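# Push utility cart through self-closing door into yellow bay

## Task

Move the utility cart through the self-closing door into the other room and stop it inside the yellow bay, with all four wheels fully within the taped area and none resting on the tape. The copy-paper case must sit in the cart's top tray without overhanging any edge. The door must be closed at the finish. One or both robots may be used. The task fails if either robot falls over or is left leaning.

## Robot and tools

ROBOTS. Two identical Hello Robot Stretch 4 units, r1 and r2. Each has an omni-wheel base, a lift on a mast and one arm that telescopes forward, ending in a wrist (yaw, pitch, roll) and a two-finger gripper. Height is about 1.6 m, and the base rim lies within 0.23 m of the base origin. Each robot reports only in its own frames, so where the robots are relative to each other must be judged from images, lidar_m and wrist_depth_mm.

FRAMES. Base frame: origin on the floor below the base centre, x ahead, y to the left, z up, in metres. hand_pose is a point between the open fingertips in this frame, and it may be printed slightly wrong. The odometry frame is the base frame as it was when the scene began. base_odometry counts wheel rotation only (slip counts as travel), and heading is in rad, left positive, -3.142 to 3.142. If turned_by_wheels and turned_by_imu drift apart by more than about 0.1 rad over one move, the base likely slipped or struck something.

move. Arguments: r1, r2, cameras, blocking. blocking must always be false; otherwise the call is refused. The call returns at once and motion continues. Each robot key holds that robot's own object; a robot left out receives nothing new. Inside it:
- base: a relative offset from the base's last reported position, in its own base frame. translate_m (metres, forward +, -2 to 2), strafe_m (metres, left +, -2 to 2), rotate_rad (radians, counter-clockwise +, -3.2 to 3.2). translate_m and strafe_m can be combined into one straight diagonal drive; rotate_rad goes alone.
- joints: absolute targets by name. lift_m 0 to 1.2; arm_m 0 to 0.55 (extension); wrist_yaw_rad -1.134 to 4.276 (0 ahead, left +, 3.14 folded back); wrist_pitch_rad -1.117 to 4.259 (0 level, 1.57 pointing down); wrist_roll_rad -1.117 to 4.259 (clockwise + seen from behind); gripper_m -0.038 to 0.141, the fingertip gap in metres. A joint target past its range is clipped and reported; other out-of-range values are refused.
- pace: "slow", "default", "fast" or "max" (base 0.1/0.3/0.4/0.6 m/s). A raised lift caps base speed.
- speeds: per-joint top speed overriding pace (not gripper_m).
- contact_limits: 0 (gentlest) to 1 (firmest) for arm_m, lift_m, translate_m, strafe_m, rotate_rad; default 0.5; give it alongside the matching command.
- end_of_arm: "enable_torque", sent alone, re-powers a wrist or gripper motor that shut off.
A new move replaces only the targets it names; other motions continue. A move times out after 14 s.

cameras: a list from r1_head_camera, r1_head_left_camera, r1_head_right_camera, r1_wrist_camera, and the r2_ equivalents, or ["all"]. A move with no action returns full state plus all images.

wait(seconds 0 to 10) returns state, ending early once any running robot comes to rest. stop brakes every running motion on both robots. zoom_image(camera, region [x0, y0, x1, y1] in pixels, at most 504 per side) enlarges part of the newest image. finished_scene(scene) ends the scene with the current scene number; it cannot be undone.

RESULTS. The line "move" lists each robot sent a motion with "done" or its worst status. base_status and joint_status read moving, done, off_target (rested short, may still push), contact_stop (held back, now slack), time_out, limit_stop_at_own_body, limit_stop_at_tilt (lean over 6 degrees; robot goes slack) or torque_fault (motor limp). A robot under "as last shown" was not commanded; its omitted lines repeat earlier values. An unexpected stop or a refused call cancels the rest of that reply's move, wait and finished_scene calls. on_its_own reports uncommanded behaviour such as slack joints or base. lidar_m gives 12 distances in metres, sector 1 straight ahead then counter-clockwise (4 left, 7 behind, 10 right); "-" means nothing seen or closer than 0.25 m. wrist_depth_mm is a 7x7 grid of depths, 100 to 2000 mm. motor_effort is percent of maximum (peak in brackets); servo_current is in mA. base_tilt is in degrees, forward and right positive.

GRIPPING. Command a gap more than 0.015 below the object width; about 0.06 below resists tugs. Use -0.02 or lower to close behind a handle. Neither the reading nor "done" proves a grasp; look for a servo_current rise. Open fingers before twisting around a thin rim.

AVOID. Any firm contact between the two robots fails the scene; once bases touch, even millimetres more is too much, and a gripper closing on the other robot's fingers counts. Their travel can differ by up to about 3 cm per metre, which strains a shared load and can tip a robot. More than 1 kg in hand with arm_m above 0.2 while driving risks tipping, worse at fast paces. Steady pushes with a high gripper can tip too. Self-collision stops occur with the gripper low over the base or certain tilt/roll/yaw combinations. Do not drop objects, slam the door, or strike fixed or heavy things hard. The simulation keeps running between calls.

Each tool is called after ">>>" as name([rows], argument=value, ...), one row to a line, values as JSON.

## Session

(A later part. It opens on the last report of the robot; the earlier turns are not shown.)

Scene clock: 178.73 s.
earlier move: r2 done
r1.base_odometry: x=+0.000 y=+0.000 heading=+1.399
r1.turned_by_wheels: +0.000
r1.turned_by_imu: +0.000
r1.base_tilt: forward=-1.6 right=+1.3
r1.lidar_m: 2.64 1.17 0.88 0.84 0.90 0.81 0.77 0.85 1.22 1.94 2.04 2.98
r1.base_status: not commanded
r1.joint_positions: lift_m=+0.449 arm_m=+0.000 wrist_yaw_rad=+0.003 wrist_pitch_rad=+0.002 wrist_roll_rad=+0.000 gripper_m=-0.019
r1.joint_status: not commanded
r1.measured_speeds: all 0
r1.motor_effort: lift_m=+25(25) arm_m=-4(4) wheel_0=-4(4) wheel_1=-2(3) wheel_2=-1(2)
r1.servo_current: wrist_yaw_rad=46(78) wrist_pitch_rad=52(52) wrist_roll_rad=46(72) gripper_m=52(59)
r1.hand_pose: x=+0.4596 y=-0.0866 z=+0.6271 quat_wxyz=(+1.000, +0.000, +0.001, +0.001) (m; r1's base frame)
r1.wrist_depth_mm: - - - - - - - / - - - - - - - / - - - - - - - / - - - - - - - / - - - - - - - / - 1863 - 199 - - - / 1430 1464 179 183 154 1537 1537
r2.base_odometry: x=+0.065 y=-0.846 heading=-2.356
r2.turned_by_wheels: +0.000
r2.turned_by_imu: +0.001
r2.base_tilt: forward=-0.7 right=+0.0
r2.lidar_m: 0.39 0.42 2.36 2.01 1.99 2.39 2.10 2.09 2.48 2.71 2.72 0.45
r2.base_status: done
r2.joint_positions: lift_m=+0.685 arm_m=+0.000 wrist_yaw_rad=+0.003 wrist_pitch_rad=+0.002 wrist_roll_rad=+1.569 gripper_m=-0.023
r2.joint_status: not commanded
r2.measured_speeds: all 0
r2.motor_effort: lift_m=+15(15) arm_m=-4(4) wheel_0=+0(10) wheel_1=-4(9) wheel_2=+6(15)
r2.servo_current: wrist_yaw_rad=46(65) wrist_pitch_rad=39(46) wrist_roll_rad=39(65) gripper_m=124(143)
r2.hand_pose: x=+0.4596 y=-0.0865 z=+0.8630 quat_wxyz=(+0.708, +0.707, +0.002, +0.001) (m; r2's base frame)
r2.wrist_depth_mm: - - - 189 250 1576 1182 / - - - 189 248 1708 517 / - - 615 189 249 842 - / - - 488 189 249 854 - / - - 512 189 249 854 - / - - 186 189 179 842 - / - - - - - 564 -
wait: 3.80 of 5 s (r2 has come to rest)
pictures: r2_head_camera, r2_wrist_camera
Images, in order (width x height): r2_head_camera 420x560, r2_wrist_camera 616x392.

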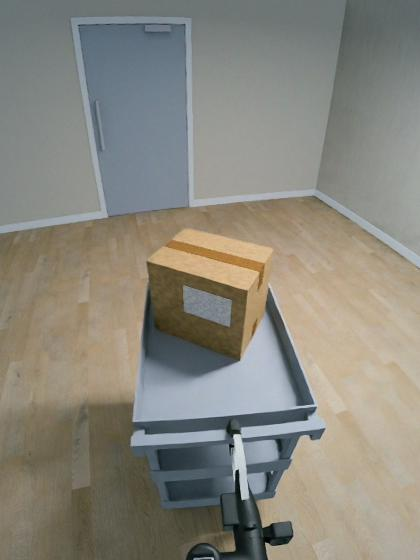

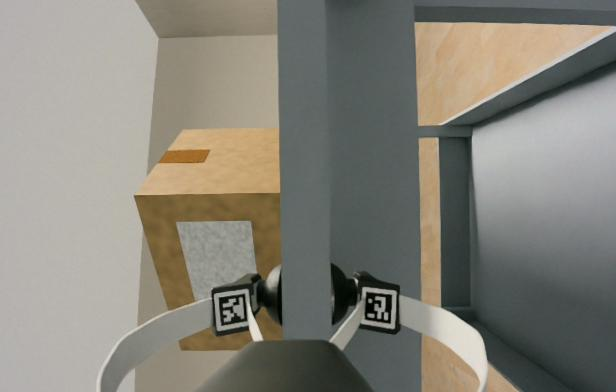

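>>> move(blocking=false, r1={"base":{"translate_m":0.9},"joints":{"lift_m":0.35}})

>>> wait(seconds=1.5)

>>> wait(seconds=5)

>>> move(blocking=false, r1={"base":{"rotate_rad":1.57}})

>>> wait(seconds=4)

>>> wait(seconds=0.3, cameras=["r1_wrist_camera","r1_head_camera","r1_head_left_camera"])

Scene clock: 222.63 s.
move: r1 moving
r1.base_odometry: x=+0.005 y=+0.031 heading=+1.399
r1.turned_by_wheels: +0.000
r1.turned_by_imu: +0.000
r1.base_tilt: forward=-1.6 right=+1.3
r1.lidar_m: 2.67 1.15 0.86 0.83 0.91 0.83 0.79 0.87 1.29 1.94 2.04 2.95
r1.base_status: translate_m moving
r1.joint_positions: lift_m=+0.413 arm_m=+0.000 wrist_yaw_rad=+0.003 wrist_pitch_rad=+0.002 wrist_roll_rad=+0.000 gripper_m=-0.019
r1.joint_status: lift_m moving
r1.measured_speeds: translate_m=+0.120 strafe_m=-0.001 rotate_rad=-0.001 lift_m=-0.146 arm_m=+0.000 wrist_yaw_rad=+0.000 wrist_pitch_rad=+0.000 wrist_roll_rad=+0.000
r1.motor_effort: lift_m=+7(23) arm_m=-4(4) wheel_0=+6(8) wheel_1=+4(7) wheel_2=-9(9)
r1.servo_current: wrist_yaw_rad=52(59) wrist_pitch_rad=46(52) wrist_roll_rad=46(59) gripper_m=52(59)
r1.hand_pose: x=+0.4596 y=-0.0866 z=+0.5902 quat_wxyz=(+1.000, +0.000, +0.001, +0.001) (m; r1's base frame)
r1.wrist_depth_mm: - - - - - - - / - 1808 - - - - - / - - - - - - - / - - - - - - - / - - - - - - - / - 1863 1921 199 - - - / 1366 1430 179 184 144 1464 1464
r2: as last shown
r2.turned_by_imu: +0.000
r2.base_tilt: forward=-0.7 right=+0.1
r2.lidar_m: 0.40 0.43 2.36 2.02 1.99 2.38 2.10 2.11 2.46 2.72 2.69 0.43
r2.motor_effort: lift_m=+15(15) arm_m=-4(4) wheel_0=-1(1) wheel_1=-4(5) wheel_2=+7(7)
r2.servo_current: wrist_yaw_rad=46(52) wrist_pitch_rad=39(46) wrist_roll_rad=39(59) gripper_m=137(137)
r2.wrist_depth_mm: - - - 189 248 1537 1160 / - - - 190 248 1661 517 / - - 621 189 250 842 - / - - 488 189 249 854 - / - - 512 189 248 842 - / - - 187 188 178 842 - / - - - - - 559 -
pictures: none

Scene clock: 224.13 s.
earlier move: r1 moving
r1.base_odometry: x=+0.072 y=+0.415 heading=+1.400
r1.turned_by_wheels: +0.000
r1.turned_by_imu: +0.000
r1.base_tilt: forward=-1.6 right=+1.3
r1.lidar_m: 2.56 1.23 0.83 0.81 0.87 1.24 1.18 1.26 1.88 1.95 2.09 3.03
r1.base_status: translate_m moving
r1.joint_positions: lift_m=+0.350 arm_m=+0.000 wrist_yaw_rad=+0.003 wrist_pitch_rad=+0.002 wrist_roll_rad=+0.000 gripper_m=-0.019
r1.joint_status: all done
r1.measured_speeds: translate_m=+0.300 strafe_m=+0.000 rotate_rad=+0.005 lift_m=+0.000 arm_m=+0.000 wrist_yaw_rad=+0.000 wrist_pitch_rad=+0.000 wrist_roll_rad=+0.000
r1.motor_effort: lift_m=+13(23) arm_m=-4(4) wheel_0=+3(10) wheel_1=+5(7) wheel_2=-5(10)
r1.servo_current: wrist_yaw_rad=78(78) wrist_pitch_rad=52(52) wrist_roll_rad=52(65) gripper_m=52(59)
r1.hand_pose: x=+0.4595 y=-0.0866 z=+0.5281 quat_wxyz=(+1.000, +0.000, +0.001, +0.001) (m; r1's base frame)
r1.wrist_depth_mm: 1430 - - - - - - / 1397 - - - - - - / 1464 - - - - - - / 1464 - - - - - - / 1464 - - - - - - / 1464 1756 1708 198 1863 1863 1808 / 1229 1281 180 183 162 1229 1336
r2.base_odometry: x=+0.065 y=-0.846 heading=-2.356
r2.turned_by_wheels: +0.000
r2.turned_by_imu: +0.000
r2.base_tilt: forward=-0.7 right=+0.0
r2.lidar_m: 0.40 0.44 2.33 2.01 2.00 2.37 2.09 2.11 2.49 2.72 2.72 0.44
r2.base_status: not commanded
r2.joint_positions: lift_m=+0.685 arm_m=+0.000 wrist_yaw_rad=+0.003 wrist_pitch_rad=+0.002 wrist_roll_rad=+1.569 gripper_m=-0.023
r2.joint_status: not commanded
r2.measured_speeds: all 0
r2.motor_effort: lift_m=+15(15) arm_m=-4(4) wheel_0=+0(2) wheel_1=-4(5) wheel_2=+7(7)
r2.servo_current: wrist_yaw_rad=52(59) wrist_pitch_rad=39(46) wrist_roll_rad=52(59) gripper_m=124(137)
r2.hand_pose: x=+0.4596 y=-0.0865 z=+0.8630 quat_wxyz=(+0.708, +0.707, +0.002, +0.001) (m; r2's base frame)
r2.wrist_depth_mm: - - - 189 250 1576 1160 / - - - 189 249 1708 517 / - - 615 189 248 842 - / - - 480 189 250 842 - / - - 512 189 249 854 - / - - 186 188 178 831 - / - - - - - 559 -
wait: 1.50 s; no rest
pictures: none

Scene clock: 226.63 s.
earlier move: r1 done
r1.base_odometry: x=+0.153 y=+0.887 heading=+1.400
r1.turned_by_wheels: +0.000
r1.turned_by_imu: +0.000
r1.base_tilt: forward=-1.6 right=+1.3
r1.lidar_m: 2.48 1.15 0.79 0.76 0.85 1.23 1.67 1.75 2.04 2.01 2.11 3.05
r1.base_status: done
r1.joint_positions: lift_m=+0.350 arm_m=+0.000 wrist_yaw_rad=+0.003 wrist_pitch_rad=+0.002 wrist_roll_rad=+0.000 gripper_m=-0.019
r1.joint_status: all done
r1.measured_speeds: all 0
r1.motor_effort: lift_m=+13(23) arm_m=-4(4) wheel_0=+2(10) wheel_1=+2(7) wheel_2=+0(10)
r1.servo_current: wrist_yaw_rad=52(78) wrist_pitch_rad=46(52) wrist_roll_rad=46(72) gripper_m=52(59)
r1.hand_pose: x=+0.4595 y=-0.0866 z=+0.5281 quat_wxyz=(+1.000, +0.000, +0.001, +0.001) (m; r1's base frame)
r1.wrist_depth_mm: - - - - - - - / - - - - - - - / - - - - - - - / - - - - - - - / - - - - - - - / - 1708 1756 198 1863 1863 1808 / 1182 1281 179 184 162 1255 1308
r2.base_odometry: x=+0.065 y=-0.846 heading=-2.356
r2.turned_by_wheels: +0.000
r2.turned_by_imu: +0.000
r2.base_tilt: forward=-0.7 right=+0.1
r2.lidar_m: 0.41 0.43 2.32 2.00 2.02 2.37 2.08 2.11 2.47 2.70 2.70 0.45
r2.base_status: not commanded
r2.joint_positions: lift_m=+0.685 arm_m=+0.000 wrist_yaw_rad=+0.003 wrist_pitch_rad=+0.002 wrist_roll_rad=+1.569 gripper_m=-0.023
r2.joint_status: not commanded
r2.measured_speeds: all 0
r2.motor_effort: lift_m=+15(15) arm_m=-4(4) wheel_0=-1(2) wheel_1=-4(5) wheel_2=+6(7)
r2.servo_current: wrist_yaw_rad=52(65) wrist_pitch_rad=46(52) wrist_roll_rad=46(59) gripper_m=130(137)
r2.hand_pose: x=+0.4596 y=-0.0865 z=+0.8630 quat_wxyz=(+0.708, +0.707, +0.002, +0.001) (m; r2's base frame)
r2.wrist_depth_mm: - - - 189 250 1576 1182 / - - - 189 249 1708 517 / - - 621 189 249 854 - / - - 488 189 249 854 - / - - 517 189 250 854 - / - - 186 189 178 854 - / - - - - - 564 -
wait: 2.50 of 5 s (r1 has come to rest)
pictures: none

Scene clock: 227.13 s.
move: r1 moving
r1.base_odometry: x=+0.153 y=+0.887 heading=+1.651
r1.turned_by_wheels: +0.252
r1.turned_by_imu: +0.252
r1.base_tilt: forward=-1.6 right=+1.2
r1.lidar_m: 1.45 0.97 0.78 0.78 0.96 1.66 1.68 2.03 1.98 2.02 2.41 3.01
r1.base_status: rotate_rad moving
r1.joint_positions: lift_m=+0.350 arm_m=+0.000 wrist_yaw_rad=+0.003 wrist_pitch_rad=+0.002 wrist_roll_rad=+0.000 gripper_m=-0.019
r1.joint_status: not commanded
r1.measured_speeds: translate_m=-0.001 strafe_m=-0.001 rotate_rad=+0.970 lift_m=+0.000 arm_m=+0.000 wrist_yaw_rad=+0.000 wrist_pitch_rad=+0.000 wrist_roll_rad=+0.000
r1.motor_effort: lift_m=+13(13) arm_m=-4(4) wheel_0=-8(9) wheel_1=-7(7) wheel_2=-7(7)
r1.servo_current: wrist_yaw_rad=46(65) wrist_pitch_rad=33(46) wrist_roll_rad=39(59) gripper_m=59(59)
r1.hand_pose: x=+0.4595 y=-0.0867 z=+0.5281 quat_wxyz=(+1.000, +0.000, +0.001, +0.001) (m; r1's base frame)
r1.wrist_depth_mm: 1042 1118 - - - - - / - 1118 - - - - - / - 1118 - - - - - / - 1118 - - - - - / - 1138 - - - - - / - 1138 186 198 1863 1756 1808 / - 1138 179 183 162 1255 1308
r2: as last shown
r2.lidar_m: 0.39 0.43 2.36 2.02 1.99 2.38 2.07 2.09 2.47 2.71 2.71 0.44
r2.motor_effort: lift_m=+15(15) arm_m=-4(4) wheel_0=-1(1) wheel_1=-4(4) wheel_2=+7(7)
r2.servo_current: wrist_yaw_rad=52(59) wrist_pitch_rad=46(46) wrist_roll_rad=52(52) gripper_m=130(130)
r2.wrist_depth_mm: - - - 190 249 1537 1160 / - - - 189 249 1708 517 / - - 621 189 250 854 - / - - 484 189 248 854 - / - - 512 189 248 842 - / - - 186 189 178 842 - / - - - - - 564 -
pictures: none

Scene clock: 228.70 s.
earlier move: r1 done
r1.base_odometry: x=+0.153 y=+0.887 heading=+2.970
r1.turned_by_wheels: +1.318
r1.turned_by_imu: +1.325
r1.base_tilt: forward=-1.6 right=+1.3
r1.lidar_m: 0.78 0.83 1.20 1.66 1.78 2.05 1.98 2.13 3.05 2.60 1.16 0.81
r1.base_status: done
r1.joint_positions: lift_m=+0.350 arm_m=+0.000 wrist_yaw_rad=+0.003 wrist_pitch_rad=+0.002 wrist_roll_rad=+0.000 gripper_m=-0.019
r1.joint_status: not commanded
r1.measured_speeds: all 0
r1.motor_effort: lift_m=+13(13) arm_m=-4(4) wheel_0=-2(11) wheel_1=-1(10) wheel_2=+0(8)
r1.servo_current: wrist_yaw_rad=65(65) wrist_pitch_rad=46(52) wrist_roll_rad=46(65) gripper_m=59(59)
r1.hand_pose: x=+0.4595 y=-0.0867 z=+0.5281 quat_wxyz=(+1.000, +0.000, +0.001, +0.001) (m; r1's base frame)
r1.wrist_depth_mm: - - - - 559 - - / - - - - 559 - - / - - - - 559 - - / - - - - 559 - - / - - - - 559 - - / - - 182 198 179 - - / - 132 163 146 145 - -
r2.base_odometry: x=+0.065 y=-0.846 heading=-2.356
r2.turned_by_wheels: +0.000
r2.turned_by_imu: +0.000
r2.base_tilt: forward=-0.6 right=+0.1
r2.lidar_m: 0.41 0.41 2.35 2.01 2.00 2.39 2.09 2.10 2.50 2.71 2.71 0.45
r2.base_status: not commanded
r2.joint_positions: lift_m=+0.685 arm_m=+0.000 wrist_yaw_rad=+0.003 wrist_pitch_rad=+0.002 wrist_roll_rad=+1.569 gripper_m=-0.023
r2.joint_status: not commanded
r2.measured_speeds: all 0
r2.motor_effort: lift_m=+15(15) arm_m=-4(4) wheel_0=-1(1) wheel_1=-4(5) wheel_2=+7(7)
r2.servo_current: wrist_yaw_rad=39(65) wrist_pitch_rad=39(46) wrist_roll_rad=46(59) gripper_m=130(130)
r2.hand_pose: x=+0.4596 y=-0.0865 z=+0.8630 quat_wxyz=(+0.708, +0.707, +0.002, +0.001) (m; r2's base frame)
r2.wrist_depth_mm: - - - 189 249 1576 1160 / - - - 189 250 1708 517 / - - 621 189 250 842 - / - - 484 189 249 842 - / - - 512 189 248 842 - / - - 186 188 178 842 - / - - - - - 559 -
wait: 1.57 of 4 s (r1 has come to rest)
pictures: none

Scene clock: 229.00 s.
r1.base_odometry: x=+0.153 y=+0.887 heading=+2.970
r1.turned_by_wheels: +0.000
r1.turned_by_imu: +0.000
r1.base_tilt: forward=-1.6 right=+1.2
r1.lidar_m: 0.78 0.83 1.21 1.66 1.77 2.05 1.98 2.13 3.05 2.55 1.19 0.80
r1.base_status: done
r1.joint_positions: lift_m=+0.350 arm_m=+0.000 wrist_yaw_rad=+0.003 wrist_pitch_rad=+0.002 wrist_roll_rad=+0.000 gripper_m=-0.019
r1.joint_status: not commanded
r1.measured_speeds: all 0
r1.motor_effort: lift_m=+13(13) arm_m=-4(4) wheel_0=-2(11) wheel_1=-1(10) wheel_2=-1(8)
r1.servo_current: wrist_yaw_rad=52(65) wrist_pitch_rad=46(52) wrist_roll_rad=52(65) gripper_m=52(59)
r1.hand_pose: x=+0.4595 y=-0.0867 z=+0.5281 quat_wxyz=(+1.000, +0.000, +0.001, +0.001) (m; r1's base frame)
r1.wrist_depth_mm: - - - - 559 - - / - - - - 559 - - / - - - - 564 - - / - - - - 564 - - / - - - - 564 - - / - - 183 198 179 - - / - 132 163 146 144 - -
r2.base_odometry: x=+0.065 y=-0.846 heading=-2.356
r2.turned_by_wheels: +0.000
r2.turned_by_imu: +0.000
r2.base_tilt: forward=-0.7 right=+0.0
r2.lidar_m: 0.39 0.42 2.36 2.01 2.00 2.39 2.10 2.10 2.46 2.71 2.72 0.47
r2.base_status: not commanded
r2.joint_positions: lift_m=+0.685 arm_m=+0.000 wrist_yaw_rad=+0.003 wrist_pitch_rad=+0.002 wrist_roll_rad=+1.569 gripper_m=-0.023
r2.joint_status: not commanded
r2.measured_speeds: all 0
r2.motor_effort: lift_m=+15(15) arm_m=-4(4) wheel_0=-1(1) wheel_1=-5(5) wheel_2=+7(7)
r2.servo_current: wrist_yaw_rad=59(65) wrist_pitch_rad=46(46) wrist_roll_rad=39(59) gripper_m=130(130)
r2.hand_pose: x=+0.4596 y=-0.0865 z=+0.8630 quat_wxyz=(+0.708, +0.707, +0.002, +0.001) (m; r2's base frame)
r2.wrist_depth_mm: - - - 189 250 1576 1182 / - - - 189 249 1708 525 / - - 621 189 249 854 - / - - 488 190 248 866 - / - - 517 189 248 854 - / - - 186 188 179 842 - / - - - - - 559 -
wait: 0.30 s; at rest by 0.27 s
pictures: r1_head_camera, r1_head_left_camera, r1_wrist_camera
Images, in order (width x height): r1_head_camera 420x560, r1_head_left_camera 420x672, r1_wrist_camera 616x392.

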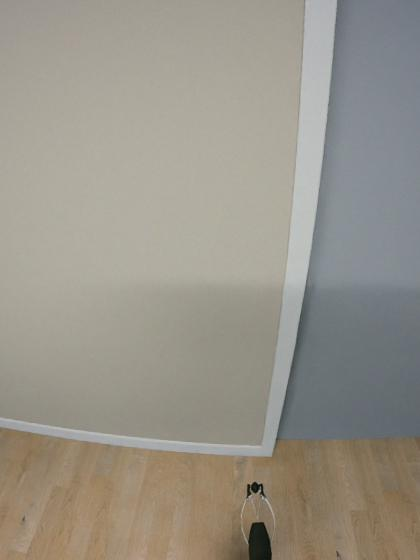

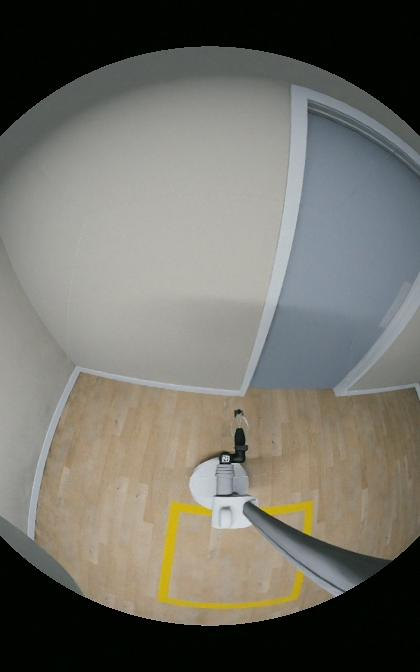

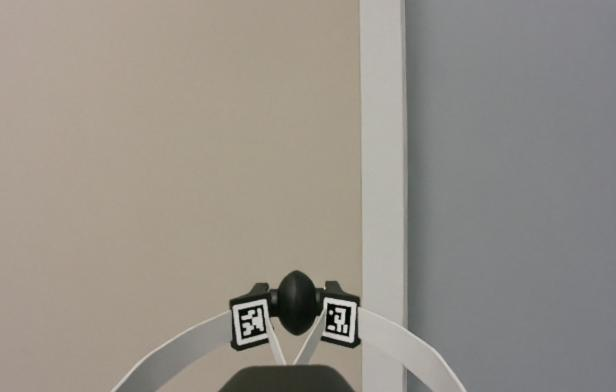

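>>> move(blocking=false, r1={"base":{"strafe_m":-0.8}})

>>> wait(seconds=5)

>>> wait(seconds=0.3, cameras=["r1_wrist_camera","r1_head_camera","r1_head_left_camera"])

Scene clock: 237.83 s.
move: r1 moving
r1.base_odometry: x=+0.159 y=+0.922 heading=+2.970
r1.turned_by_wheels: +0.000
r1.turned_by_imu: +0.000
r1.base_tilt: forward=-1.6 right=+1.3
r1.lidar_m: 0.76 0.83 1.23 1.71 1.82 2.04 1.97 2.14 3.02 2.57 1.18 0.89
r1.base_status: strafe_m moving
r1.joint_positions: lift_m=+0.350 arm_m=+0.000 wrist_yaw_rad=+0.003 wrist_pitch_rad=+0.002 wrist_roll_rad=+0.000 gripper_m=-0.019
r1.joint_status: not commanded
r1.measured_speeds: translate_m=-0.001 strafe_m=-0.141 rotate_rad=+0.004 lift_m=+0.000 arm_m=+0.000 wrist_yaw_rad=+0.000 wrist_pitch_rad=+0.000 wrist_roll_rad=+0.000
r1.motor_effort: lift_m=+13(13) arm_m=-4(4) wheel_0=+8(9) wheel_1=-9(11) wheel_2=-1(1)
r1.servo_current: wrist_yaw_rad=33(65) wrist_pitch_rad=39(46) wrist_roll_rad=33(72) gripper_m=46(59)
r1.hand_pose: x=+0.4595 y=-0.0867 z=+0.5281 quat_wxyz=(+1.000, +0.000, +0.001, +0.001) (m; r1's base frame)
r1.wrist_depth_mm: - - - 554 - - - / - - - 559 - - - / - - - 564 - - - / - - - 559 - - - / - - - 549 - - - / - - 183 198 170 - - / - 133 163 147 144 - -
r2: as last shown
r2.lidar_m: 0.39 0.42 2.36 2.01 2.01 2.41 2.10 2.11 2.50 2.74 2.73 0.43
r2.motor_effort: lift_m=+15(15) arm_m=-4(4) wheel_0=-1(1) wheel_1=-4(5) wheel_2=+7(7)
r2.servo_current: wrist_yaw_rad=46(52) wrist_pitch_rad=39(52) wrist_roll_rad=46(59) gripper_m=124(137)
r2.wrist_depth_mm: - - - 189 249 1576 1160 / - - - 190 249 1708 521 / - - 621 189 249 854 - / - - 488 189 249 854 - / - - 512 189 249 854 - / - - 186 189 178 842 - / - - - - - 564 -
pictures: none

Scene clock: 241.33 s.
earlier move: r1 done
r1.base_odometry: x=+0.290 y=+1.675 heading=+2.970
r1.turned_by_wheels: +0.000
r1.turned_by_imu: -0.006
r1.base_tilt: forward=-1.6 right=+1.3
r1.lidar_m: 0.80 0.86 1.12 2.45 2.59 2.08 2.03 2.17 2.30 2.25 1.01 0.83
r1.base_status: done
r1.joint_positions: lift_m=+0.350 arm_m=+0.000 wrist_yaw_rad=+0.003 wrist_pitch_rad=+0.002 wrist_roll_rad=+0.000 gripper_m=-0.019
r1.joint_status: not commanded
r1.measured_speeds: all 0
r1.motor_effort: lift_m=+13(13) arm_m=-4(4) wheel_0=+1(11) wheel_1=+1(11) wheel_2=+0(2)
r1.servo_current: wrist_yaw_rad=46(65) wrist_pitch_rad=39(52) wrist_roll_rad=39(72) gripper_m=52(59)
r1.hand_pose: x=+0.4595 y=-0.0867 z=+0.5281 quat_wxyz=(+1.000, +0.000, +0.001, +0.001) (m; r1's base frame)
r1.wrist_depth_mm: - - - - - - 530 / - - - - - - 535 / - - - - - - 535 / - - - - - - 512 / - - - - - - 508 / - - 184 198 170 - 535 / - 132 163 146 144 - 535
r2.base_odometry: x=+0.065 y=-0.846 heading=-2.356
r2.turned_by_wheels: +0.000
r2.turned_by_imu: +0.000
r2.base_tilt: forward=-0.6 right=+0.1
r2.lidar_m: 0.39 0.43 2.37 2.00 1.99 2.41 2.11 2.08 2.46 2.72 2.71 0.43
r2.base_status: not commanded
r2.joint_positions: lift_m=+0.685 arm_m=+0.000 wrist_yaw_rad=+0.003 wrist_pitch_rad=+0.002 wrist_roll_rad=+1.569 gripper_m=-0.023
r2.joint_status: not commanded
r2.measured_speeds: all 0
r2.motor_effort: lift_m=+15(15) arm_m=-4(4) wheel_0=-1(1) wheel_1=-5(5) wheel_2=+7(7)
r2.servo_current: wrist_yaw_rad=46(65) wrist_pitch_rad=39(52) wrist_roll_rad=39(65) gripper_m=130(137)
r2.hand_pose: x=+0.4596 y=-0.0865 z=+0.8630 quat_wxyz=(+0.708, +0.707, +0.002, +0.001) (m; r2's base frame)
r2.wrist_depth_mm: - - - 189 249 1537 1182 / - - - 189 249 1756 517 / - - 609 189 249 831 - / - - 484 189 249 854 - / - - 517 189 249 842 - / - - 186 188 179 842 - / - - - - - 564 -
wait: 3.50 of 5 s (r1 has come to rest)
pictures: none

Scene clock: 241.63 s.
r1.base_odometry: x=+0.290 y=+1.675 heading=+2.970
r1.turned_by_wheels: +0.000
r1.turned_by_imu: +0.000
r1.base_tilt: forward=-1.6 right=+1.3
r1.lidar_m: 0.81 0.87 1.13 2.45 2.63 2.11 2.03 2.15 2.32 2.26 1.02 0.84
r1.base_status: done
r1.joint_positions: lift_m=+0.350 arm_m=+0.000 wrist_yaw_rad=+0.003 wrist_pitch_rad=+0.002 wrist_roll_rad=+0.000 gripper_m=-0.019
r1.joint_status: not commanded
r1.measured_speeds: all 0
r1.motor_effort: lift_m=+13(13) arm_m=-4(4) wheel_0=+1(11) wheel_1=+1(11) wheel_2=+0(2)
r1.servo_current: wrist_yaw_rad=46(65) wrist_pitch_rad=33(52) wrist_roll_rad=39(72) gripper_m=59(59)
r1.hand_pose: x=+0.4595 y=-0.0867 z=+0.5281 quat_wxyz=(+1.000, +0.000, +0.001, +0.001) (m; r1's base frame)
r1.wrist_depth_mm: - - - - - - 530 / - - - - - - 530 / - - - - - - 539 / - - - - - - 508 / - - - - - - 512 / - - 183 199 170 - 539 / - 132 163 146 144 - 539
r2.base_odometry: x=+0.065 y=-0.846 heading=-2.356
r2.turned_by_wheels: +0.000
r2.turned_by_imu: +0.000
r2.base_tilt: forward=-0.7 right=+0.0
r2.lidar_m: 0.43 0.44 2.36 2.02 1.99 2.41 2.11 2.10 2.48 2.70 2.71 0.46
r2.base_status: not commanded
r2.joint_positions: lift_m=+0.685 arm_m=+0.000 wrist_yaw_rad=+0.003 wrist_pitch_rad=+0.002 wrist_roll_rad=+1.569 gripper_m=-0.023
r2.joint_status: not commanded
r2.measured_speeds: all 0
r2.motor_effort: lift_m=+15(15) arm_m=-4(4) wheel_0=-1(1) wheel_1=-4(5) wheel_2=+7(7)
r2.servo_current: wrist_yaw_rad=46(65) wrist_pitch_rad=39(52) wrist_roll_rad=52(65) gripper_m=124(137)
r2.hand_pose: x=+0.4596 y=-0.0865 z=+0.8630 quat_wxyz=(+0.708, +0.707, +0.002, +0.001) (m; r2's base frame)
r2.wrist_depth_mm: - - - 190 250 1537 1160 / - - - 189 250 1708 517 / - - 621 189 250 854 - / - - 484 189 248 854 - / - - 512 189 250 831 - / - - 186 188 178 831 - / - - - - - 559 -
wait: 0.30 s; at rest by 0.27 s
pictures: r1_head_camera, r1_head_left_camera, r1_wrist_camera
Images, in order (width x height): r1_head_camera 420x560, r1_head_left_camera 420x672, r1_wrist_camera 616x392.

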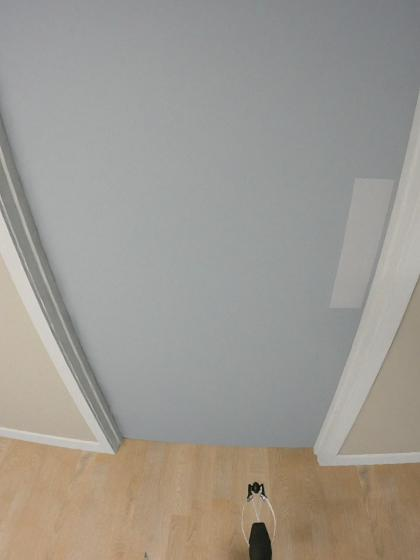

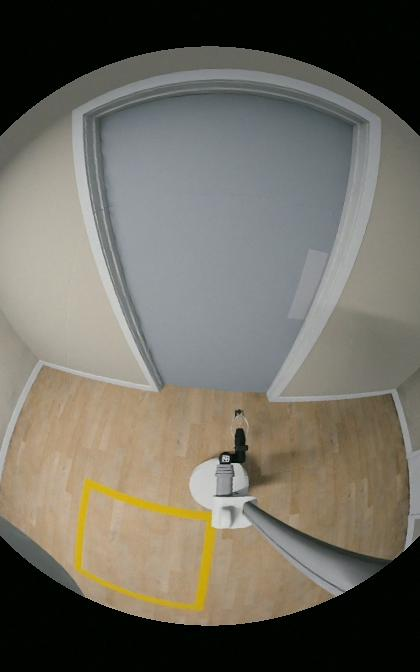

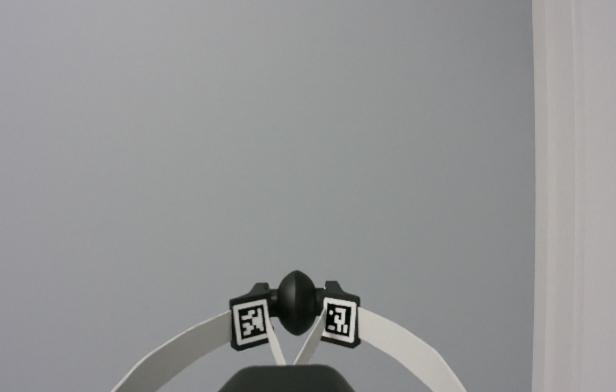

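>>> move(blocking=false, r1={"base":{"strafe_m":0.12}})

>>> wait(seconds=3)

>>> move(blocking=false, r1={"base":{"translate_m":0.6},"pace":"slow"})

>>> wait(seconds=3.5, cameras=["r1_wrist_camera","r1_head_left_camera"])

>>> wait(seconds=4, cameras=["r1_wrist_camera","r1_head_left_camera","r2_head_camera"])

Scene clock: 254.10 s.
move: r1 moving
r1.base_odometry: x=+0.284 y=+1.639 heading=+2.969
r1.turned_by_wheels: +0.000
r1.turned_by_imu: +0.000
r1.base_tilt: forward=-1.6 right=+1.3
r1.lidar_m: 0.80 0.87 1.14 2.42 2.57 2.11 2.04 2.16 2.35 2.28 1.02 0.81
r1.base_status: strafe_m moving
r1.joint_positions: lift_m=+0.350 arm_m=+0.000 wrist_yaw_rad=+0.003 wrist_pitch_rad=+0.002 wrist_roll_rad=+0.000 gripper_m=-0.019
r1.joint_status: not commanded
r1.measured_speeds: translate_m=+0.000 strafe_m=+0.141 rotate_rad=-0.003 lift_m=+0.000 arm_m=+0.000 wrist_yaw_rad=+0.000 wrist_pitch_rad=+0.000 wrist_roll_rad=+0.000
r1.motor_effort: lift_m=+13(13) arm_m=-4(4) wheel_0=-9(12) wheel_1=+8(10) wheel_2=+1(1)
r1.servo_current: wrist_yaw_rad=20(52) wrist_pitch_rad=39(46) wrist_roll_rad=46(72) gripper_m=46(59)
r1.hand_pose: x=+0.4595 y=-0.0867 z=+0.5281 quat_wxyz=(+1.000, +0.000, +0.001, +0.001) (m; r1's base frame)
r1.wrist_depth_mm: - - - - - - 539 / - - - - - - 554 / - - - - - - 564 / - - - - - - 564 / - - - - - - 554 / - - 183 198 171 - 554 / - 133 163 147 144 - 549
r2: as last shown
r2.base_tilt: forward=-0.7 right=+0.1
r2.lidar_m: 0.39 0.41 2.38 2.00 2.00 2.35 2.09 2.11 2.47 2.71 2.72 0.46
r2.motor_effort: lift_m=+15(15) arm_m=-4(4) wheel_0=-1(1) wheel_1=-4(5) wheel_2=+6(7)
r2.servo_current: wrist_yaw_rad=59(59) wrist_pitch_rad=39(46) wrist_roll_rad=46(59) gripper_m=124(137)
r2.wrist_depth_mm: - - - 189 250 1576 1160 / - - - 189 250 1661 517 / - - 627 189 250 854 - / - - 484 189 248 842 - / - - 517 189 248 842 - / - - 186 188 178 854 - / - - - - - 559 -
pictures: none

Scene clock: 255.17 s.
earlier move: r1 done
r1.base_odometry: x=+0.270 y=+1.557 heading=+2.970
r1.turned_by_wheels: +0.000
r1.turned_by_imu: +0.001
r1.base_tilt: forward=-1.6 right=+1.3
r1.lidar_m: 0.80 0.88 1.16 2.32 2.49 2.08 2.03 2.19 2.43 2.36 1.01 0.86
r1.base_status: done
r1.joint_positions: lift_m=+0.350 arm_m=+0.000 wrist_yaw_rad=+0.003 wrist_pitch_rad=+0.002 wrist_roll_rad=+0.000 gripper_m=-0.019
r1.joint_status: not commanded
r1.measured_speeds: all 0
r1.motor_effort: lift_m=+13(13) arm_m=-4(4) wheel_0=-1(12) wheel_1=+1(10) wheel_2=+0(1)
r1.servo_current: wrist_yaw_rad=33(65) wrist_pitch_rad=39(46) wrist_roll_rad=65(72) gripper_m=46(59)
r1.hand_pose: x=+0.4595 y=-0.0867 z=+0.5281 quat_wxyz=(+1.000, +0.000, +0.001, +0.001) (m; r1's base frame)
r1.wrist_depth_mm: - - - - - - - / - - - - - - - / - - - - - - - / - - - - - - - / - - - - - - - / - - 183 198 170 - - / - 132 163 147 144 - -
r2.base_odometry: x=+0.065 y=-0.846 heading=-2.356
r2.turned_by_wheels: +0.000
r2.turned_by_imu: +0.000
r2.base_tilt: forward=-0.7 right=+0.0
r2.lidar_m: 0.40 0.42 2.35 2.01 2.02 2.37 2.10 2.11 2.45 2.72 2.72 0.45
r2.base_status: not commanded
r2.joint_positions: lift_m=+0.685 arm_m=+0.000 wrist_yaw_rad=+0.003 wrist_pitch_rad=+0.002 wrist_roll_rad=+1.569 gripper_m=-0.023
r2.joint_status: not commanded
r2.measured_speeds: all 0
r2.motor_effort: lift_m=+15(15) arm_m=-4(4) wheel_0=+0(1) wheel_1=-4(5) wheel_2=+7(7)
r2.servo_current: wrist_yaw_rad=46(59) wrist_pitch_rad=39(46) wrist_roll_rad=46(59) gripper_m=124(137)
r2.hand_pose: x=+0.4596 y=-0.0865 z=+0.8630 quat_wxyz=(+0.708, +0.707, +0.002, +0.001) (m; r2's base frame)
r2.wrist_depth_mm: - - - 190 250 1537 1160 / - - - 190 248 1661 521 / - - 615 189 250 842 - / - - 484 189 248 842 - / - - 517 189 248 842 - / - - 186 189 179 854 - / - - - - - 564 -
wait: 1.07 of 3 s (r1 has come to rest)
pictures: none

Scene clock: 255.67 s.
move: r1 moving
r1.base_odometry: x=+0.257 y=+1.559 heading=+2.970
r1.turned_by_wheels: +0.000
r1.turned_by_imu: +0.000
r1.base_tilt: forward=-1.6 right=+1.2
r1.lidar_m: 0.81 0.86 1.11 2.34 2.50 2.10 2.03 2.19 2.44 2.35 0.99 0.82
r1.base_status: translate_m moving
r1.joint_positions: lift_m=+0.350 arm_m=+0.000 wrist_yaw_rad=+0.003 wrist_pitch_rad=+0.002 wrist_roll_rad=+0.000 gripper_m=-0.019
r1.joint_status: not commanded
r1.measured_speeds: translate_m=+0.049 strafe_m=+0.000 rotate_rad=-0.002 lift_m=+0.000 arm_m=+0.000 wrist_yaw_rad=+0.000 wrist_pitch_rad=+0.000 wrist_roll_rad=+0.000
r1.motor_effort: lift_m=+13(13) arm_m=-4(4) wheel_0=+6(7) wheel_1=+4(6) wheel_2=-5(6)
r1.servo_current: wrist_yaw_rad=46(65) wrist_pitch_rad=46(46) wrist_roll_rad=46(65) gripper_m=59(59)
r1.hand_pose: x=+0.4595 y=-0.0867 z=+0.5281 quat_wxyz=(+1.000, +0.000, +0.001, +0.001) (m; r1's base frame)
r1.wrist_depth_mm: - - - - - - - / - - - - - - - / - - - - - - - / - - - - - - - / - - - - - - - / - - 183 199 170 - - / - 133 163 146 144 - -
r2: as last shown
r2.base_tilt: forward=-0.7 right=+0.1
r2.lidar_m: 0.42 0.40 2.34 2.02 2.01 2.35 2.09 2.08 2.46 2.73 2.72 0.43
r2.motor_effort: lift_m=+15(15) arm_m=-4(4) wheel_0=-1(1) wheel_1=-4(5) wheel_2=+7(7)
r2.servo_current: wrist_yaw_rad=46(46) wrist_pitch_rad=39(46) wrist_roll_rad=26(59) gripper_m=124(130)
r2.wrist_depth_mm: - - - 190 250 1576 1160 / - - - 189 250 1756 517 / - - 621 190 250 842 - / - - 488 189 250 854 - / - - 508 189 249 854 - / - - 186 187 178 854 - / - - - - - 564 -
pictures: none

Scene clock: 259.17 s.
earlier move: r1 moving
r1.base_odometry: x=-0.075 y=+1.617 heading=+2.970
r1.turned_by_wheels: +0.000
r1.turned_by_imu: +0.000
r1.base_tilt: forward=-1.6 right=+1.3
r1.lidar_m: 0.46 0.51 0.61 2.06 2.47 2.45 2.37 2.56 2.45 1.33 0.65 0.48
r1.base_status: translate_m moving
r1.joint_positions: lift_m=+0.350 arm_m=+0.000 wrist_yaw_rad=+0.003 wrist_pitch_rad=+0.002 wrist_roll_rad=+0.000 gripper_m=-0.019
r1.joint_status: not commanded
r1.measured_speeds: translate_m=+0.100 strafe_m=+0.000 rotate_rad=+0.001 lift_m=+0.000 arm_m=+0.000 wrist_yaw_rad=+0.000 wrist_pitch_rad=+0.000 wrist_roll_rad=+0.000
r1.motor_effort: lift_m=+13(13) arm_m=-4(4) wheel_0=+4(8) wheel_1=+4(7) wheel_2=-4(7)
r1.servo_current: wrist_yaw_rad=46(72) wrist_pitch_rad=39(52) wrist_roll_rad=46(65) gripper_m=65(65)
r1.hand_pose: x=+0.4595 y=-0.0867 z=+0.5281 quat_wxyz=(+1.000, +0.000, +0.001, +0.001) (m; r1's base frame)
r1.wrist_depth_mm: 272 270 264 262 257 255 253 / 273 270 266 263 258 256 254 / 273 271 266 263 259 256 255 / 273 272 266 264 260 256 254 / 274 272 268 264 262 259 255 / 276 272 268 198 262 259 256 / 276 272 267 183 171 257 257
r2.base_odometry: x=+0.065 y=-0.846 heading=-2.356
r2.turned_by_wheels: +0.000
r2.turned_by_imu: +0.000
r2.base_tilt: forward=-0.7 right=+0.1
r2.lidar_m: 0.40 0.43 2.36 2.00 1.99 2.37 2.10 2.09 2.42 2.71 2.71 0.43
r2.base_status: not commanded
r2.joint_positions: lift_m=+0.685 arm_m=+0.000 wrist_yaw_rad=+0.003 wrist_pitch_rad=+0.002 wrist_roll_rad=+1.569 gripper_m=-0.023
r2.joint_status: not commanded
r2.measured_speeds: all 0
r2.motor_effort: lift_m=+15(15) arm_m=-4(4) wheel_0=-1(1) wheel_1=-4(5) wheel_2=+7(7)
r2.servo_current: wrist_yaw_rad=39(65) wrist_pitch_rad=46(46) wrist_roll_rad=52(59) gripper_m=124(137)
r2.hand_pose: x=+0.4596 y=-0.0865 z=+0.8630 quat_wxyz=(+0.708, +0.707, +0.002, +0.001) (m; r2's base frame)
r2.wrist_depth_mm: - - - 189 249 1576 1160 / - - - 189 249 1708 521 / - - 621 190 248 831 - / - - 488 189 249 854 - / - - 517 189 249 842 - / - - 186 189 179 842 - / - - - - - 559 -
wait: 3.50 s; no rest
pictures: r1_head_left_camera, r1_wrist_camera
Images, in order (width x height): r1_head_left_camera 420x672, r1_wrist_camera 616x392.

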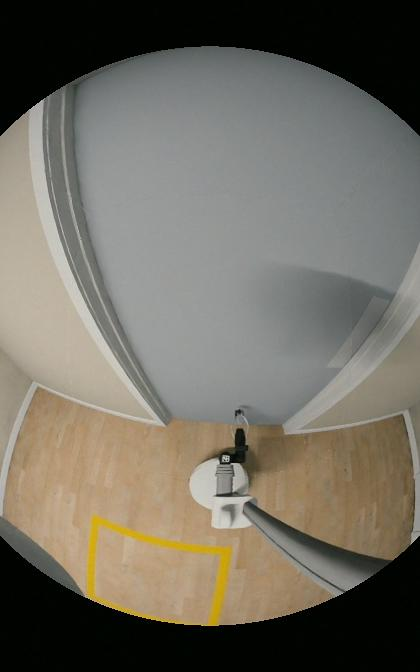

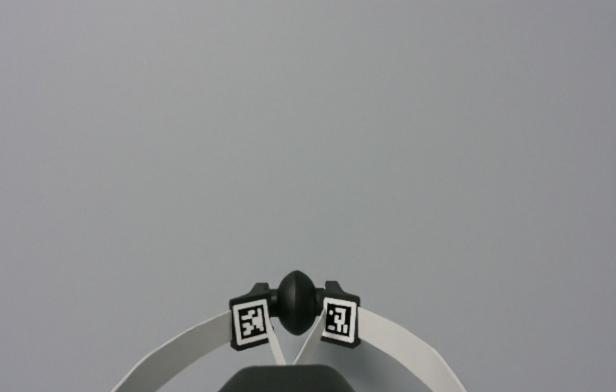

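Scene clock: 261.33 s.
earlier move: r1 contact_stop
r1.base_odometry: x=-0.116 y=+1.611 heading=+2.918
r1.turned_by_wheels: -0.052
r1.turned_by_imu: -0.026
r1.base_tilt: forward=-1.6 right=+1.3
r1.lidar_m: 0.43 0.47 0.58 1.71 2.42 2.49 2.42 2.58 2.47 1.32 0.59 0.47
r1.base_status: translate_m contact_stop (by the wheels' count: +0.389 of +0.600)
r1.joint_positions: lift_m=+0.350 arm_m=+0.000 wrist_yaw_rad=-0.003 wrist_pitch_rad=+0.002 wrist_roll_rad=+0.000 gripper_m=-0.020
r1.joint_status: not commanded
r1.measured_speeds: all 0
r1.on_its_own: the wheels are slack since a contact_stop
r1.motor_effort: lift_m=+14(14) arm_m=+6(17) wheel_0=+0(10) wheel_1=+0(14) wheel_2=+0(26)
r1.servo_current: wrist_yaw_rad=52(91) wrist_pitch_rad=46(52) wrist_roll_rad=65(65) gripper_m=46(65)
r1.hand_pose: x=+0.4588 y=-0.0882 z=+0.5280 quat_wxyz=(+1.000, +0.000, +0.001, -0.001) (m; r1's base frame)
r1.wrist_depth_mm: 232 231 229 230 229 229 229 / 233 233 231 231 229 229 229 / 235 234 232 231 230 229 230 / 234 234 232 231 231 230 230 / 235 234 233 232 232 229 230 / 236 234 190 200 233 230 230 / 236 236 234 183 162 231 231
r2.base_odometry: x=+0.065 y=-0.846 heading=-2.356
r2.turned_by_wheels: +0.000
r2.turned_by_imu: +0.000
r2.base_tilt: forward=-0.7 right=+0.1
r2.lidar_m: 0.39 0.41 2.35 2.01 1.99 2.42 2.10 2.10 2.49 2.71 2.72 0.45
r2.base_status: not commanded
r2.joint_positions: lift_m=+0.685 arm_m=+0.000 wrist_yaw_rad=+0.003 wrist_pitch_rad=+0.002 wrist_roll_rad=+1.569 gripper_m=-0.023
r2.joint_status: not commanded
r2.measured_speeds: all 0
r2.motor_effort: lift_m=+15(15) arm_m=-4(4) wheel_0=-1(1) wheel_1=-4(5) wheel_2=+7(7)
r2.servo_current: wrist_yaw_rad=39(65) wrist_pitch_rad=39(46) wrist_roll_rad=52(59) gripper_m=124(137)
r2.hand_pose: x=+0.4596 y=-0.0865 z=+0.8630 quat_wxyz=(+0.708, +0.707, +0.002, +0.001) (m; r2's base frame)
r2.wrist_depth_mm: - - - 189 249 1576 1160 / - - - 190 250 1708 517 / - - 621 189 249 854 - / - - 484 189 249 854 - / - - 512 189 250 842 - / - - 186 189 178 854 - / - - - - - 559 -
wait: 2.17 of 4 s (r1 has come to rest)
pictures: r1_head_left_camera, r1_wrist_camera, r2_head_camera
Images, in order (width x height): r1_head_left_camera 420x672, r1_wrist_camera 616x392, r2_head_camera 420x560.

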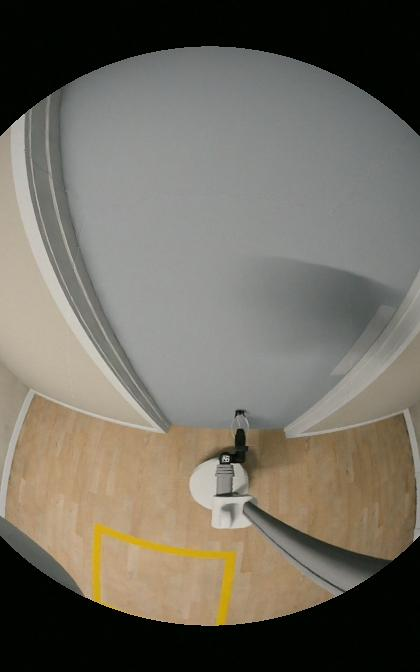

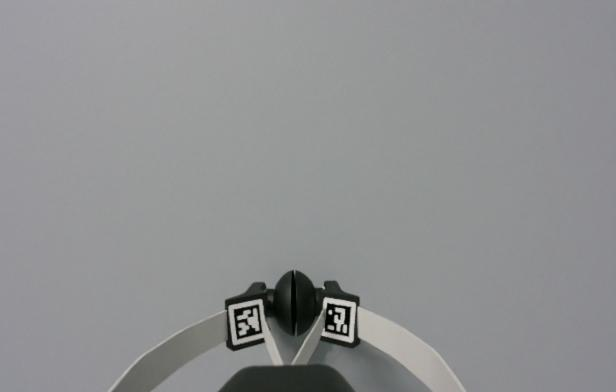

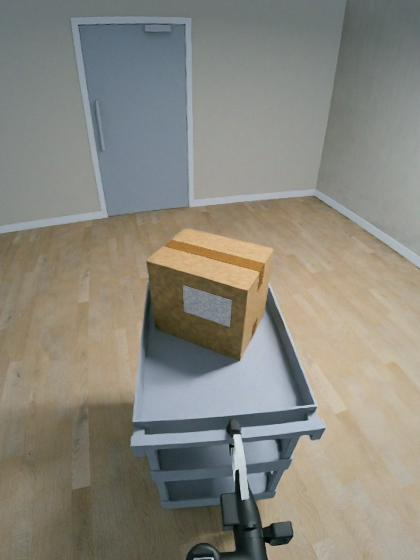

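>>> move(blocking=false, r1={"base":{"translate_m":0.15},"pace":"slow","contact_limits":{"translate_m":0.9}})

>>> wait(seconds=3, cameras=["r1_head_left_camera","r2_head_camera"])

Scene clock: 268.47 s.
move: r1 moving
r1.base_odometry: x=-0.128 y=+1.614 heading=+2.919
r1.turned_by_wheels: +0.000
r1.turned_by_imu: +0.000
r1.base_tilt: forward=-1.7 right=+1.3
r1.lidar_m: 0.43 0.46 0.57 1.66 2.41 2.51 2.44 2.57 2.48 1.33 0.62 0.44
r1.base_status: translate_m moving
r1.joint_positions: lift_m=+0.350 arm_m=+0.000 wrist_yaw_rad=-0.004 wrist_pitch_rad=+0.002 wrist_roll_rad=+0.000 gripper_m=-0.020
r1.joint_status: not commanded
r1.measured_speeds: translate_m=+0.045 strafe_m=+0.000 rotate_rad=-0.006 lift_m=+0.000 arm_m=-0.007 wrist_yaw_rad=-0.027 wrist_pitch_rad=+0.000 wrist_roll_rad=+0.000
r1.motor_effort: lift_m=+14(14) arm_m=+9(9) wheel_0=+11(13) wheel_1=+8(8) wheel_2=-16(16)
r1.servo_current: wrist_yaw_rad=52(59) wrist_pitch_rad=39(46) wrist_roll_rad=65(65) gripper_m=39(46)
r1.contact_limits: translate_m 0.9
r1.hand_pose: x=+0.4585 y=-0.0885 z=+0.5280 quat_wxyz=(+1.000, +0.000, +0.001, -0.002) (m; r1's base frame)
r1.wrist_depth_mm: 220 221 223 223 224 224 224 / 222 222 222 223 223 224 224 / 222 222 223 224 224 224 224 / 223 223 224 224 224 225 226 / 224 224 224 224 225 226 226 / 224 224 191 209 226 226 229 / 224 156 225 148 177 226 228
r2: as last shown
r2.base_tilt: forward=-0.7 right=+0.0
r2.lidar_m: 0.39 0.41 2.35 2.00 2.00 2.41 2.10 2.08 2.46 2.72 2.72 0.42
r2.motor_effort: lift_m=+15(15) arm_m=-4(4) wheel_0=-1(2) wheel_1=-4(5) wheel_2=+7(7)
r2.servo_current: wrist_yaw_rad=46(65) wrist_pitch_rad=39(46) wrist_roll_rad=52(52) gripper_m=124(130)
r2.wrist_depth_mm: - - - 189 249 1576 1160 / - - - 189 249 1708 521 / - - 621 189 249 842 - / - - 484 189 249 854 - / - - 517 189 248 842 - / - - 185 188 178 854 - / - - - - - 564 -
pictures: none

Scene clock: 270.73 s.
earlier move: r1 done
r1.base_odometry: x=-0.262 y=+1.645 heading=+2.917
r1.turned_by_wheels: -0.001
r1.turned_by_imu: +0.036
r1.base_tilt: forward=-1.6 right=+1.3
r1.lidar_m: 0.38 0.40 0.45 1.30 2.45 2.62 2.55 2.75 2.49 0.76 0.60 0.46
r1.base_status: done
r1.joint_positions: lift_m=+0.350 arm_m=-0.001 wrist_yaw_rad=-0.017 wrist_pitch_rad=+0.002 wrist_roll_rad=+0.000 gripper_m=-0.020
r1.joint_status: not commanded
r1.measured_speeds: all 0
r1.motor_effort: lift_m=+14(14) arm_m=+14(14) wheel_0=+4(16) wheel_1=+6(14) wheel_2=-24(32)
r1.servo_current: wrist_yaw_rad=78(111) wrist_pitch_rad=52(52) wrist_roll_rad=59(72) gripper_m=39(46)
r1.contact_limits: translate_m 0.9
r1.hand_pose: x=+0.4569 y=-0.0922 z=+0.5280 quat_wxyz=(+1.000, +0.000, +0.001, -0.008) (m; r1's base frame)
r1.wrist_depth_mm: 192 203 213 227 240 258 277 / 193 203 215 227 242 258 274 / 192 204 216 229 242 259 273 / 195 204 216 229 242 259 277 / 194 204 216 229 245 260 277 / 195 203 213 198 183 263 278 / 195 201 213 151 242 136 279
r2.base_odometry: x=+0.065 y=-0.846 heading=-2.356
r2.turned_by_wheels: +0.000
r2.turned_by_imu: +0.000
r2.base_tilt: forward=-0.7 right=+0.1
r2.lidar_m: 0.41 0.39 2.35 2.01 2.01 2.40 2.10 2.11 2.48 2.72 2.73 0.44
r2.base_status: not commanded
r2.joint_positions: lift_m=+0.685 arm_m=+0.000 wrist_yaw_rad=+0.003 wrist_pitch_rad=+0.002 wrist_roll_rad=+1.569 gripper_m=-0.023
r2.joint_status: not commanded
r2.measured_speeds: all 0
r2.motor_effort: lift_m=+15(15) arm_m=-4(4) wheel_0=-1(2) wheel_1=-5(5) wheel_2=+7(7)
r2.servo_current: wrist_yaw_rad=39(65) wrist_pitch_rad=39(46) wrist_roll_rad=52(65) gripper_m=130(137)
r2.hand_pose: x=+0.4596 y=-0.0865 z=+0.8630 quat_wxyz=(+0.708, +0.707, +0.002, +0.001) (m; r2's base frame)
r2.wrist_depth_mm: - - - 189 250 1576 1160 / - - - 189 249 1708 521 / - - 621 189 249 842 - / - - 480 189 249 842 - / - - 512 189 250 842 - / - - 186 189 179 854 - / - - - - - 564 -
wait: 2.27 of 3 s (r1 has come to rest)
pictures: r1_head_left_camera, r2_head_camera
Images, in order (width x height): r1_head_left_camera 420x672, r2_head_camera 420x560.

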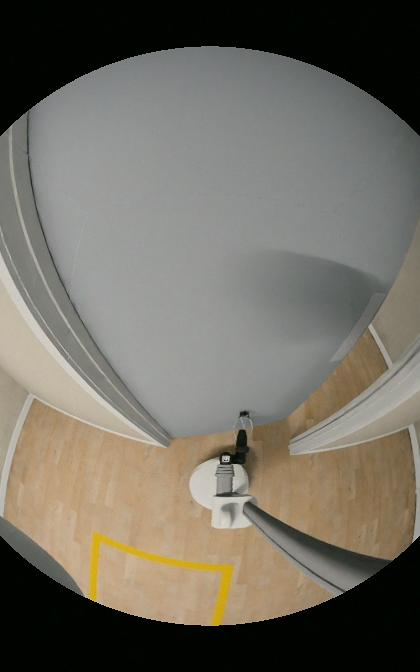

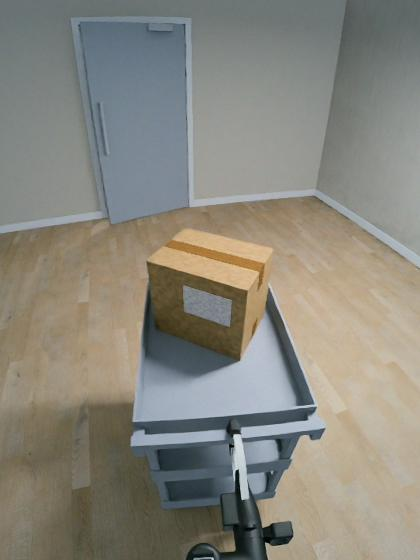

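>>> move(blocking=false, r1={"base":{"rotate_rad":0.27},"pace":"slow","contact_limits":{"rotate_rad":0.9}})

>>> wait(seconds=2)

>>> move(blocking=false, r1={"base":{"translate_m":0.18,"strafe_m":-0.12},"pace":"slow","contact_limits":{"translate_m":0.9,"strafe_m":0.9}})

>>> wait(seconds=3.5, cameras=["r1_head_left_camera","r1_head_right_camera","r2_head_camera"])

Scene clock: 281.50 s.
move: r1 moving
r1.base_odometry: x=-0.261 y=+1.645 heading=+3.040
r1.turned_by_wheels: +0.123
r1.turned_by_imu: +0.114
r1.base_tilt: forward=-1.7 right=+1.3
r1.lidar_m: 0.40 0.41 0.47 2.28 2.55 2.57 2.56 2.88 2.45 0.61 0.62 0.40
r1.base_status: rotate_rad moving
r1.joint_positions: lift_m=+0.350 arm_m=-0.001 wrist_yaw_rad=-0.032 wrist_pitch_rad=+0.002 wrist_roll_rad=+0.000 gripper_m=-0.020
r1.joint_status: not commanded
r1.measured_speeds: translate_m=-0.001 strafe_m=+0.000 rotate_rad=+0.468 lift_m=+0.000 arm_m=+0.000 wrist_yaw_rad=-0.084 wrist_pitch_rad=+0.000 wrist_roll_rad=+0.000
r1.motor_effort: lift_m=+14(14) arm_m=+14(14) wheel_0=-11(12) wheel_1=-10(10) wheel_2=-33(33)
r1.servo_current: wrist_yaw_rad=221(221) wrist_pitch_rad=39(46) wrist_roll_rad=46(65) gripper_m=39(46)
r1.contact_limits: rotate_rad 0.9
r1.hand_pose: x=+0.4555 y=-0.0967 z=+0.5280 quat_wxyz=(+1.000, +0.000, +0.001, -0.016) (m; r1's base frame)
r1.wrist_depth_mm: 188 196 205 215 226 236 249 / 189 196 206 215 225 236 247 / 189 196 206 216 225 237 249 / 190 197 206 216 227 237 250 / 190 198 206 217 227 238 250 / 189 198 207 180 180 238 252 / 190 197 144 213 168 236 -
r2: as last shown
r2.base_tilt: forward=-0.7 right=+0.0
r2.lidar_m: 0.42 0.43 2.36 1.99 2.01 2.40 2.09 2.11 2.48 2.72 2.73 0.45
r2.motor_effort: lift_m=+15(15) arm_m=-4(4) wheel_0=-1(1) wheel_1=-4(5) wheel_2=+7(7)
r2.servo_current: wrist_yaw_rad=46(59) wrist_pitch_rad=39(46) wrist_roll_rad=52(59) gripper_m=130(130)
r2.wrist_depth_mm: - - - 190 249 1537 1160 / - - - 189 249 1756 517 / - - 615 189 249 842 - / - - 484 189 249 866 - / - - 517 189 248 854 - / - - 185 188 178 842 - / - - - - - 559 -
pictures: none

Scene clock: 283.03 s.
earlier move: r1 contact_stop
r1.base_odometry: x=-0.190 y=+1.662 heading=+2.970
r1.turned_by_wheels: -0.070
r1.turned_by_imu: -0.133
r1.base_tilt: forward=-1.6 right=+1.3
r1.lidar_m: 0.41 0.43 0.56 1.39 2.45 2.56 2.49 2.68 2.44 1.01 0.60 0.46
r1.base_status: rotate_rad contact_stop (by the wheels' count: +0.053 of +0.270)
r1.joint_positions: lift_m=+0.350 arm_m=+0.000 wrist_yaw_rad=+0.000 wrist_pitch_rad=+0.002 wrist_roll_rad=+0.000 gripper_m=-0.020
r1.joint_status: not commanded
r1.measured_speeds: all 0
r1.on_its_own: the wheels are slack since a contact_stop
r1.motor_effort: lift_m=+14(14) arm_m=+5(14) wheel_0=+0(14) wheel_1=+0(10) wheel_2=+0(36)
r1.servo_current: wrist_yaw_rad=52(371) wrist_pitch_rad=39(52) wrist_roll_rad=52(65) gripper_m=39(52)
r1.contact_limits: rotate_rad 0.9
r1.hand_pose: x=+0.4592 y=-0.0873 z=+0.5280 quat_wxyz=(+1.000, +0.000, +0.001, +0.000) (m; r1's base frame)
r1.wrist_depth_mm: 210 217 224 231 240 249 256 / 211 217 224 232 240 248 256 / 211 218 225 233 239 249 258 / 212 219 226 233 240 250 257 / 212 219 226 235 242 252 258 / 212 219 224 201 242 252 258 / 214 218 225 231 171 253 260
r2.base_odometry: x=+0.065 y=-0.846 heading=-2.356
r2.turned_by_wheels: +0.000
r2.turned_by_imu: +0.000
r2.base_tilt: forward=-0.7 right=+0.1
r2.lidar_m: 0.41 0.41 2.33 2.02 1.99 2.42 2.10 2.10 2.46 2.70 2.72 0.44
r2.base_status: not commanded
r2.joint_positions: lift_m=+0.685 arm_m=+0.000 wrist_yaw_rad=+0.003 wrist_pitch_rad=+0.002 wrist_roll_rad=+1.569 gripper_m=-0.023
r2.joint_status: not commanded
r2.measured_speeds: all 0
r2.motor_effort: lift_m=+15(15) arm_m=-4(4) wheel_0=-1(1) wheel_1=-4(5) wheel_2=+7(7)
r2.servo_current: wrist_yaw_rad=52(59) wrist_pitch_rad=39(52) wrist_roll_rad=52(59) gripper_m=130(130)
r2.hand_pose: x=+0.4596 y=-0.0865 z=+0.8630 quat_wxyz=(+0.708, +0.707, +0.002, +0.001) (m; r2's base frame)
r2.wrist_depth_mm: - - - 189 250 1499 1182 / - - - 190 249 1708 521 / - - 615 189 249 831 - / - - 480 189 249 831 - / - - 512 189 249 842 - / - - 186 189 178 854 - / - - - - - 564 -
wait: 1.53 of 2 s (r1 has come to rest)
pictures: none

not run: a stop that you did not command came earlier in this reply.

not run: a stop that you did not command came earlier in this reply.


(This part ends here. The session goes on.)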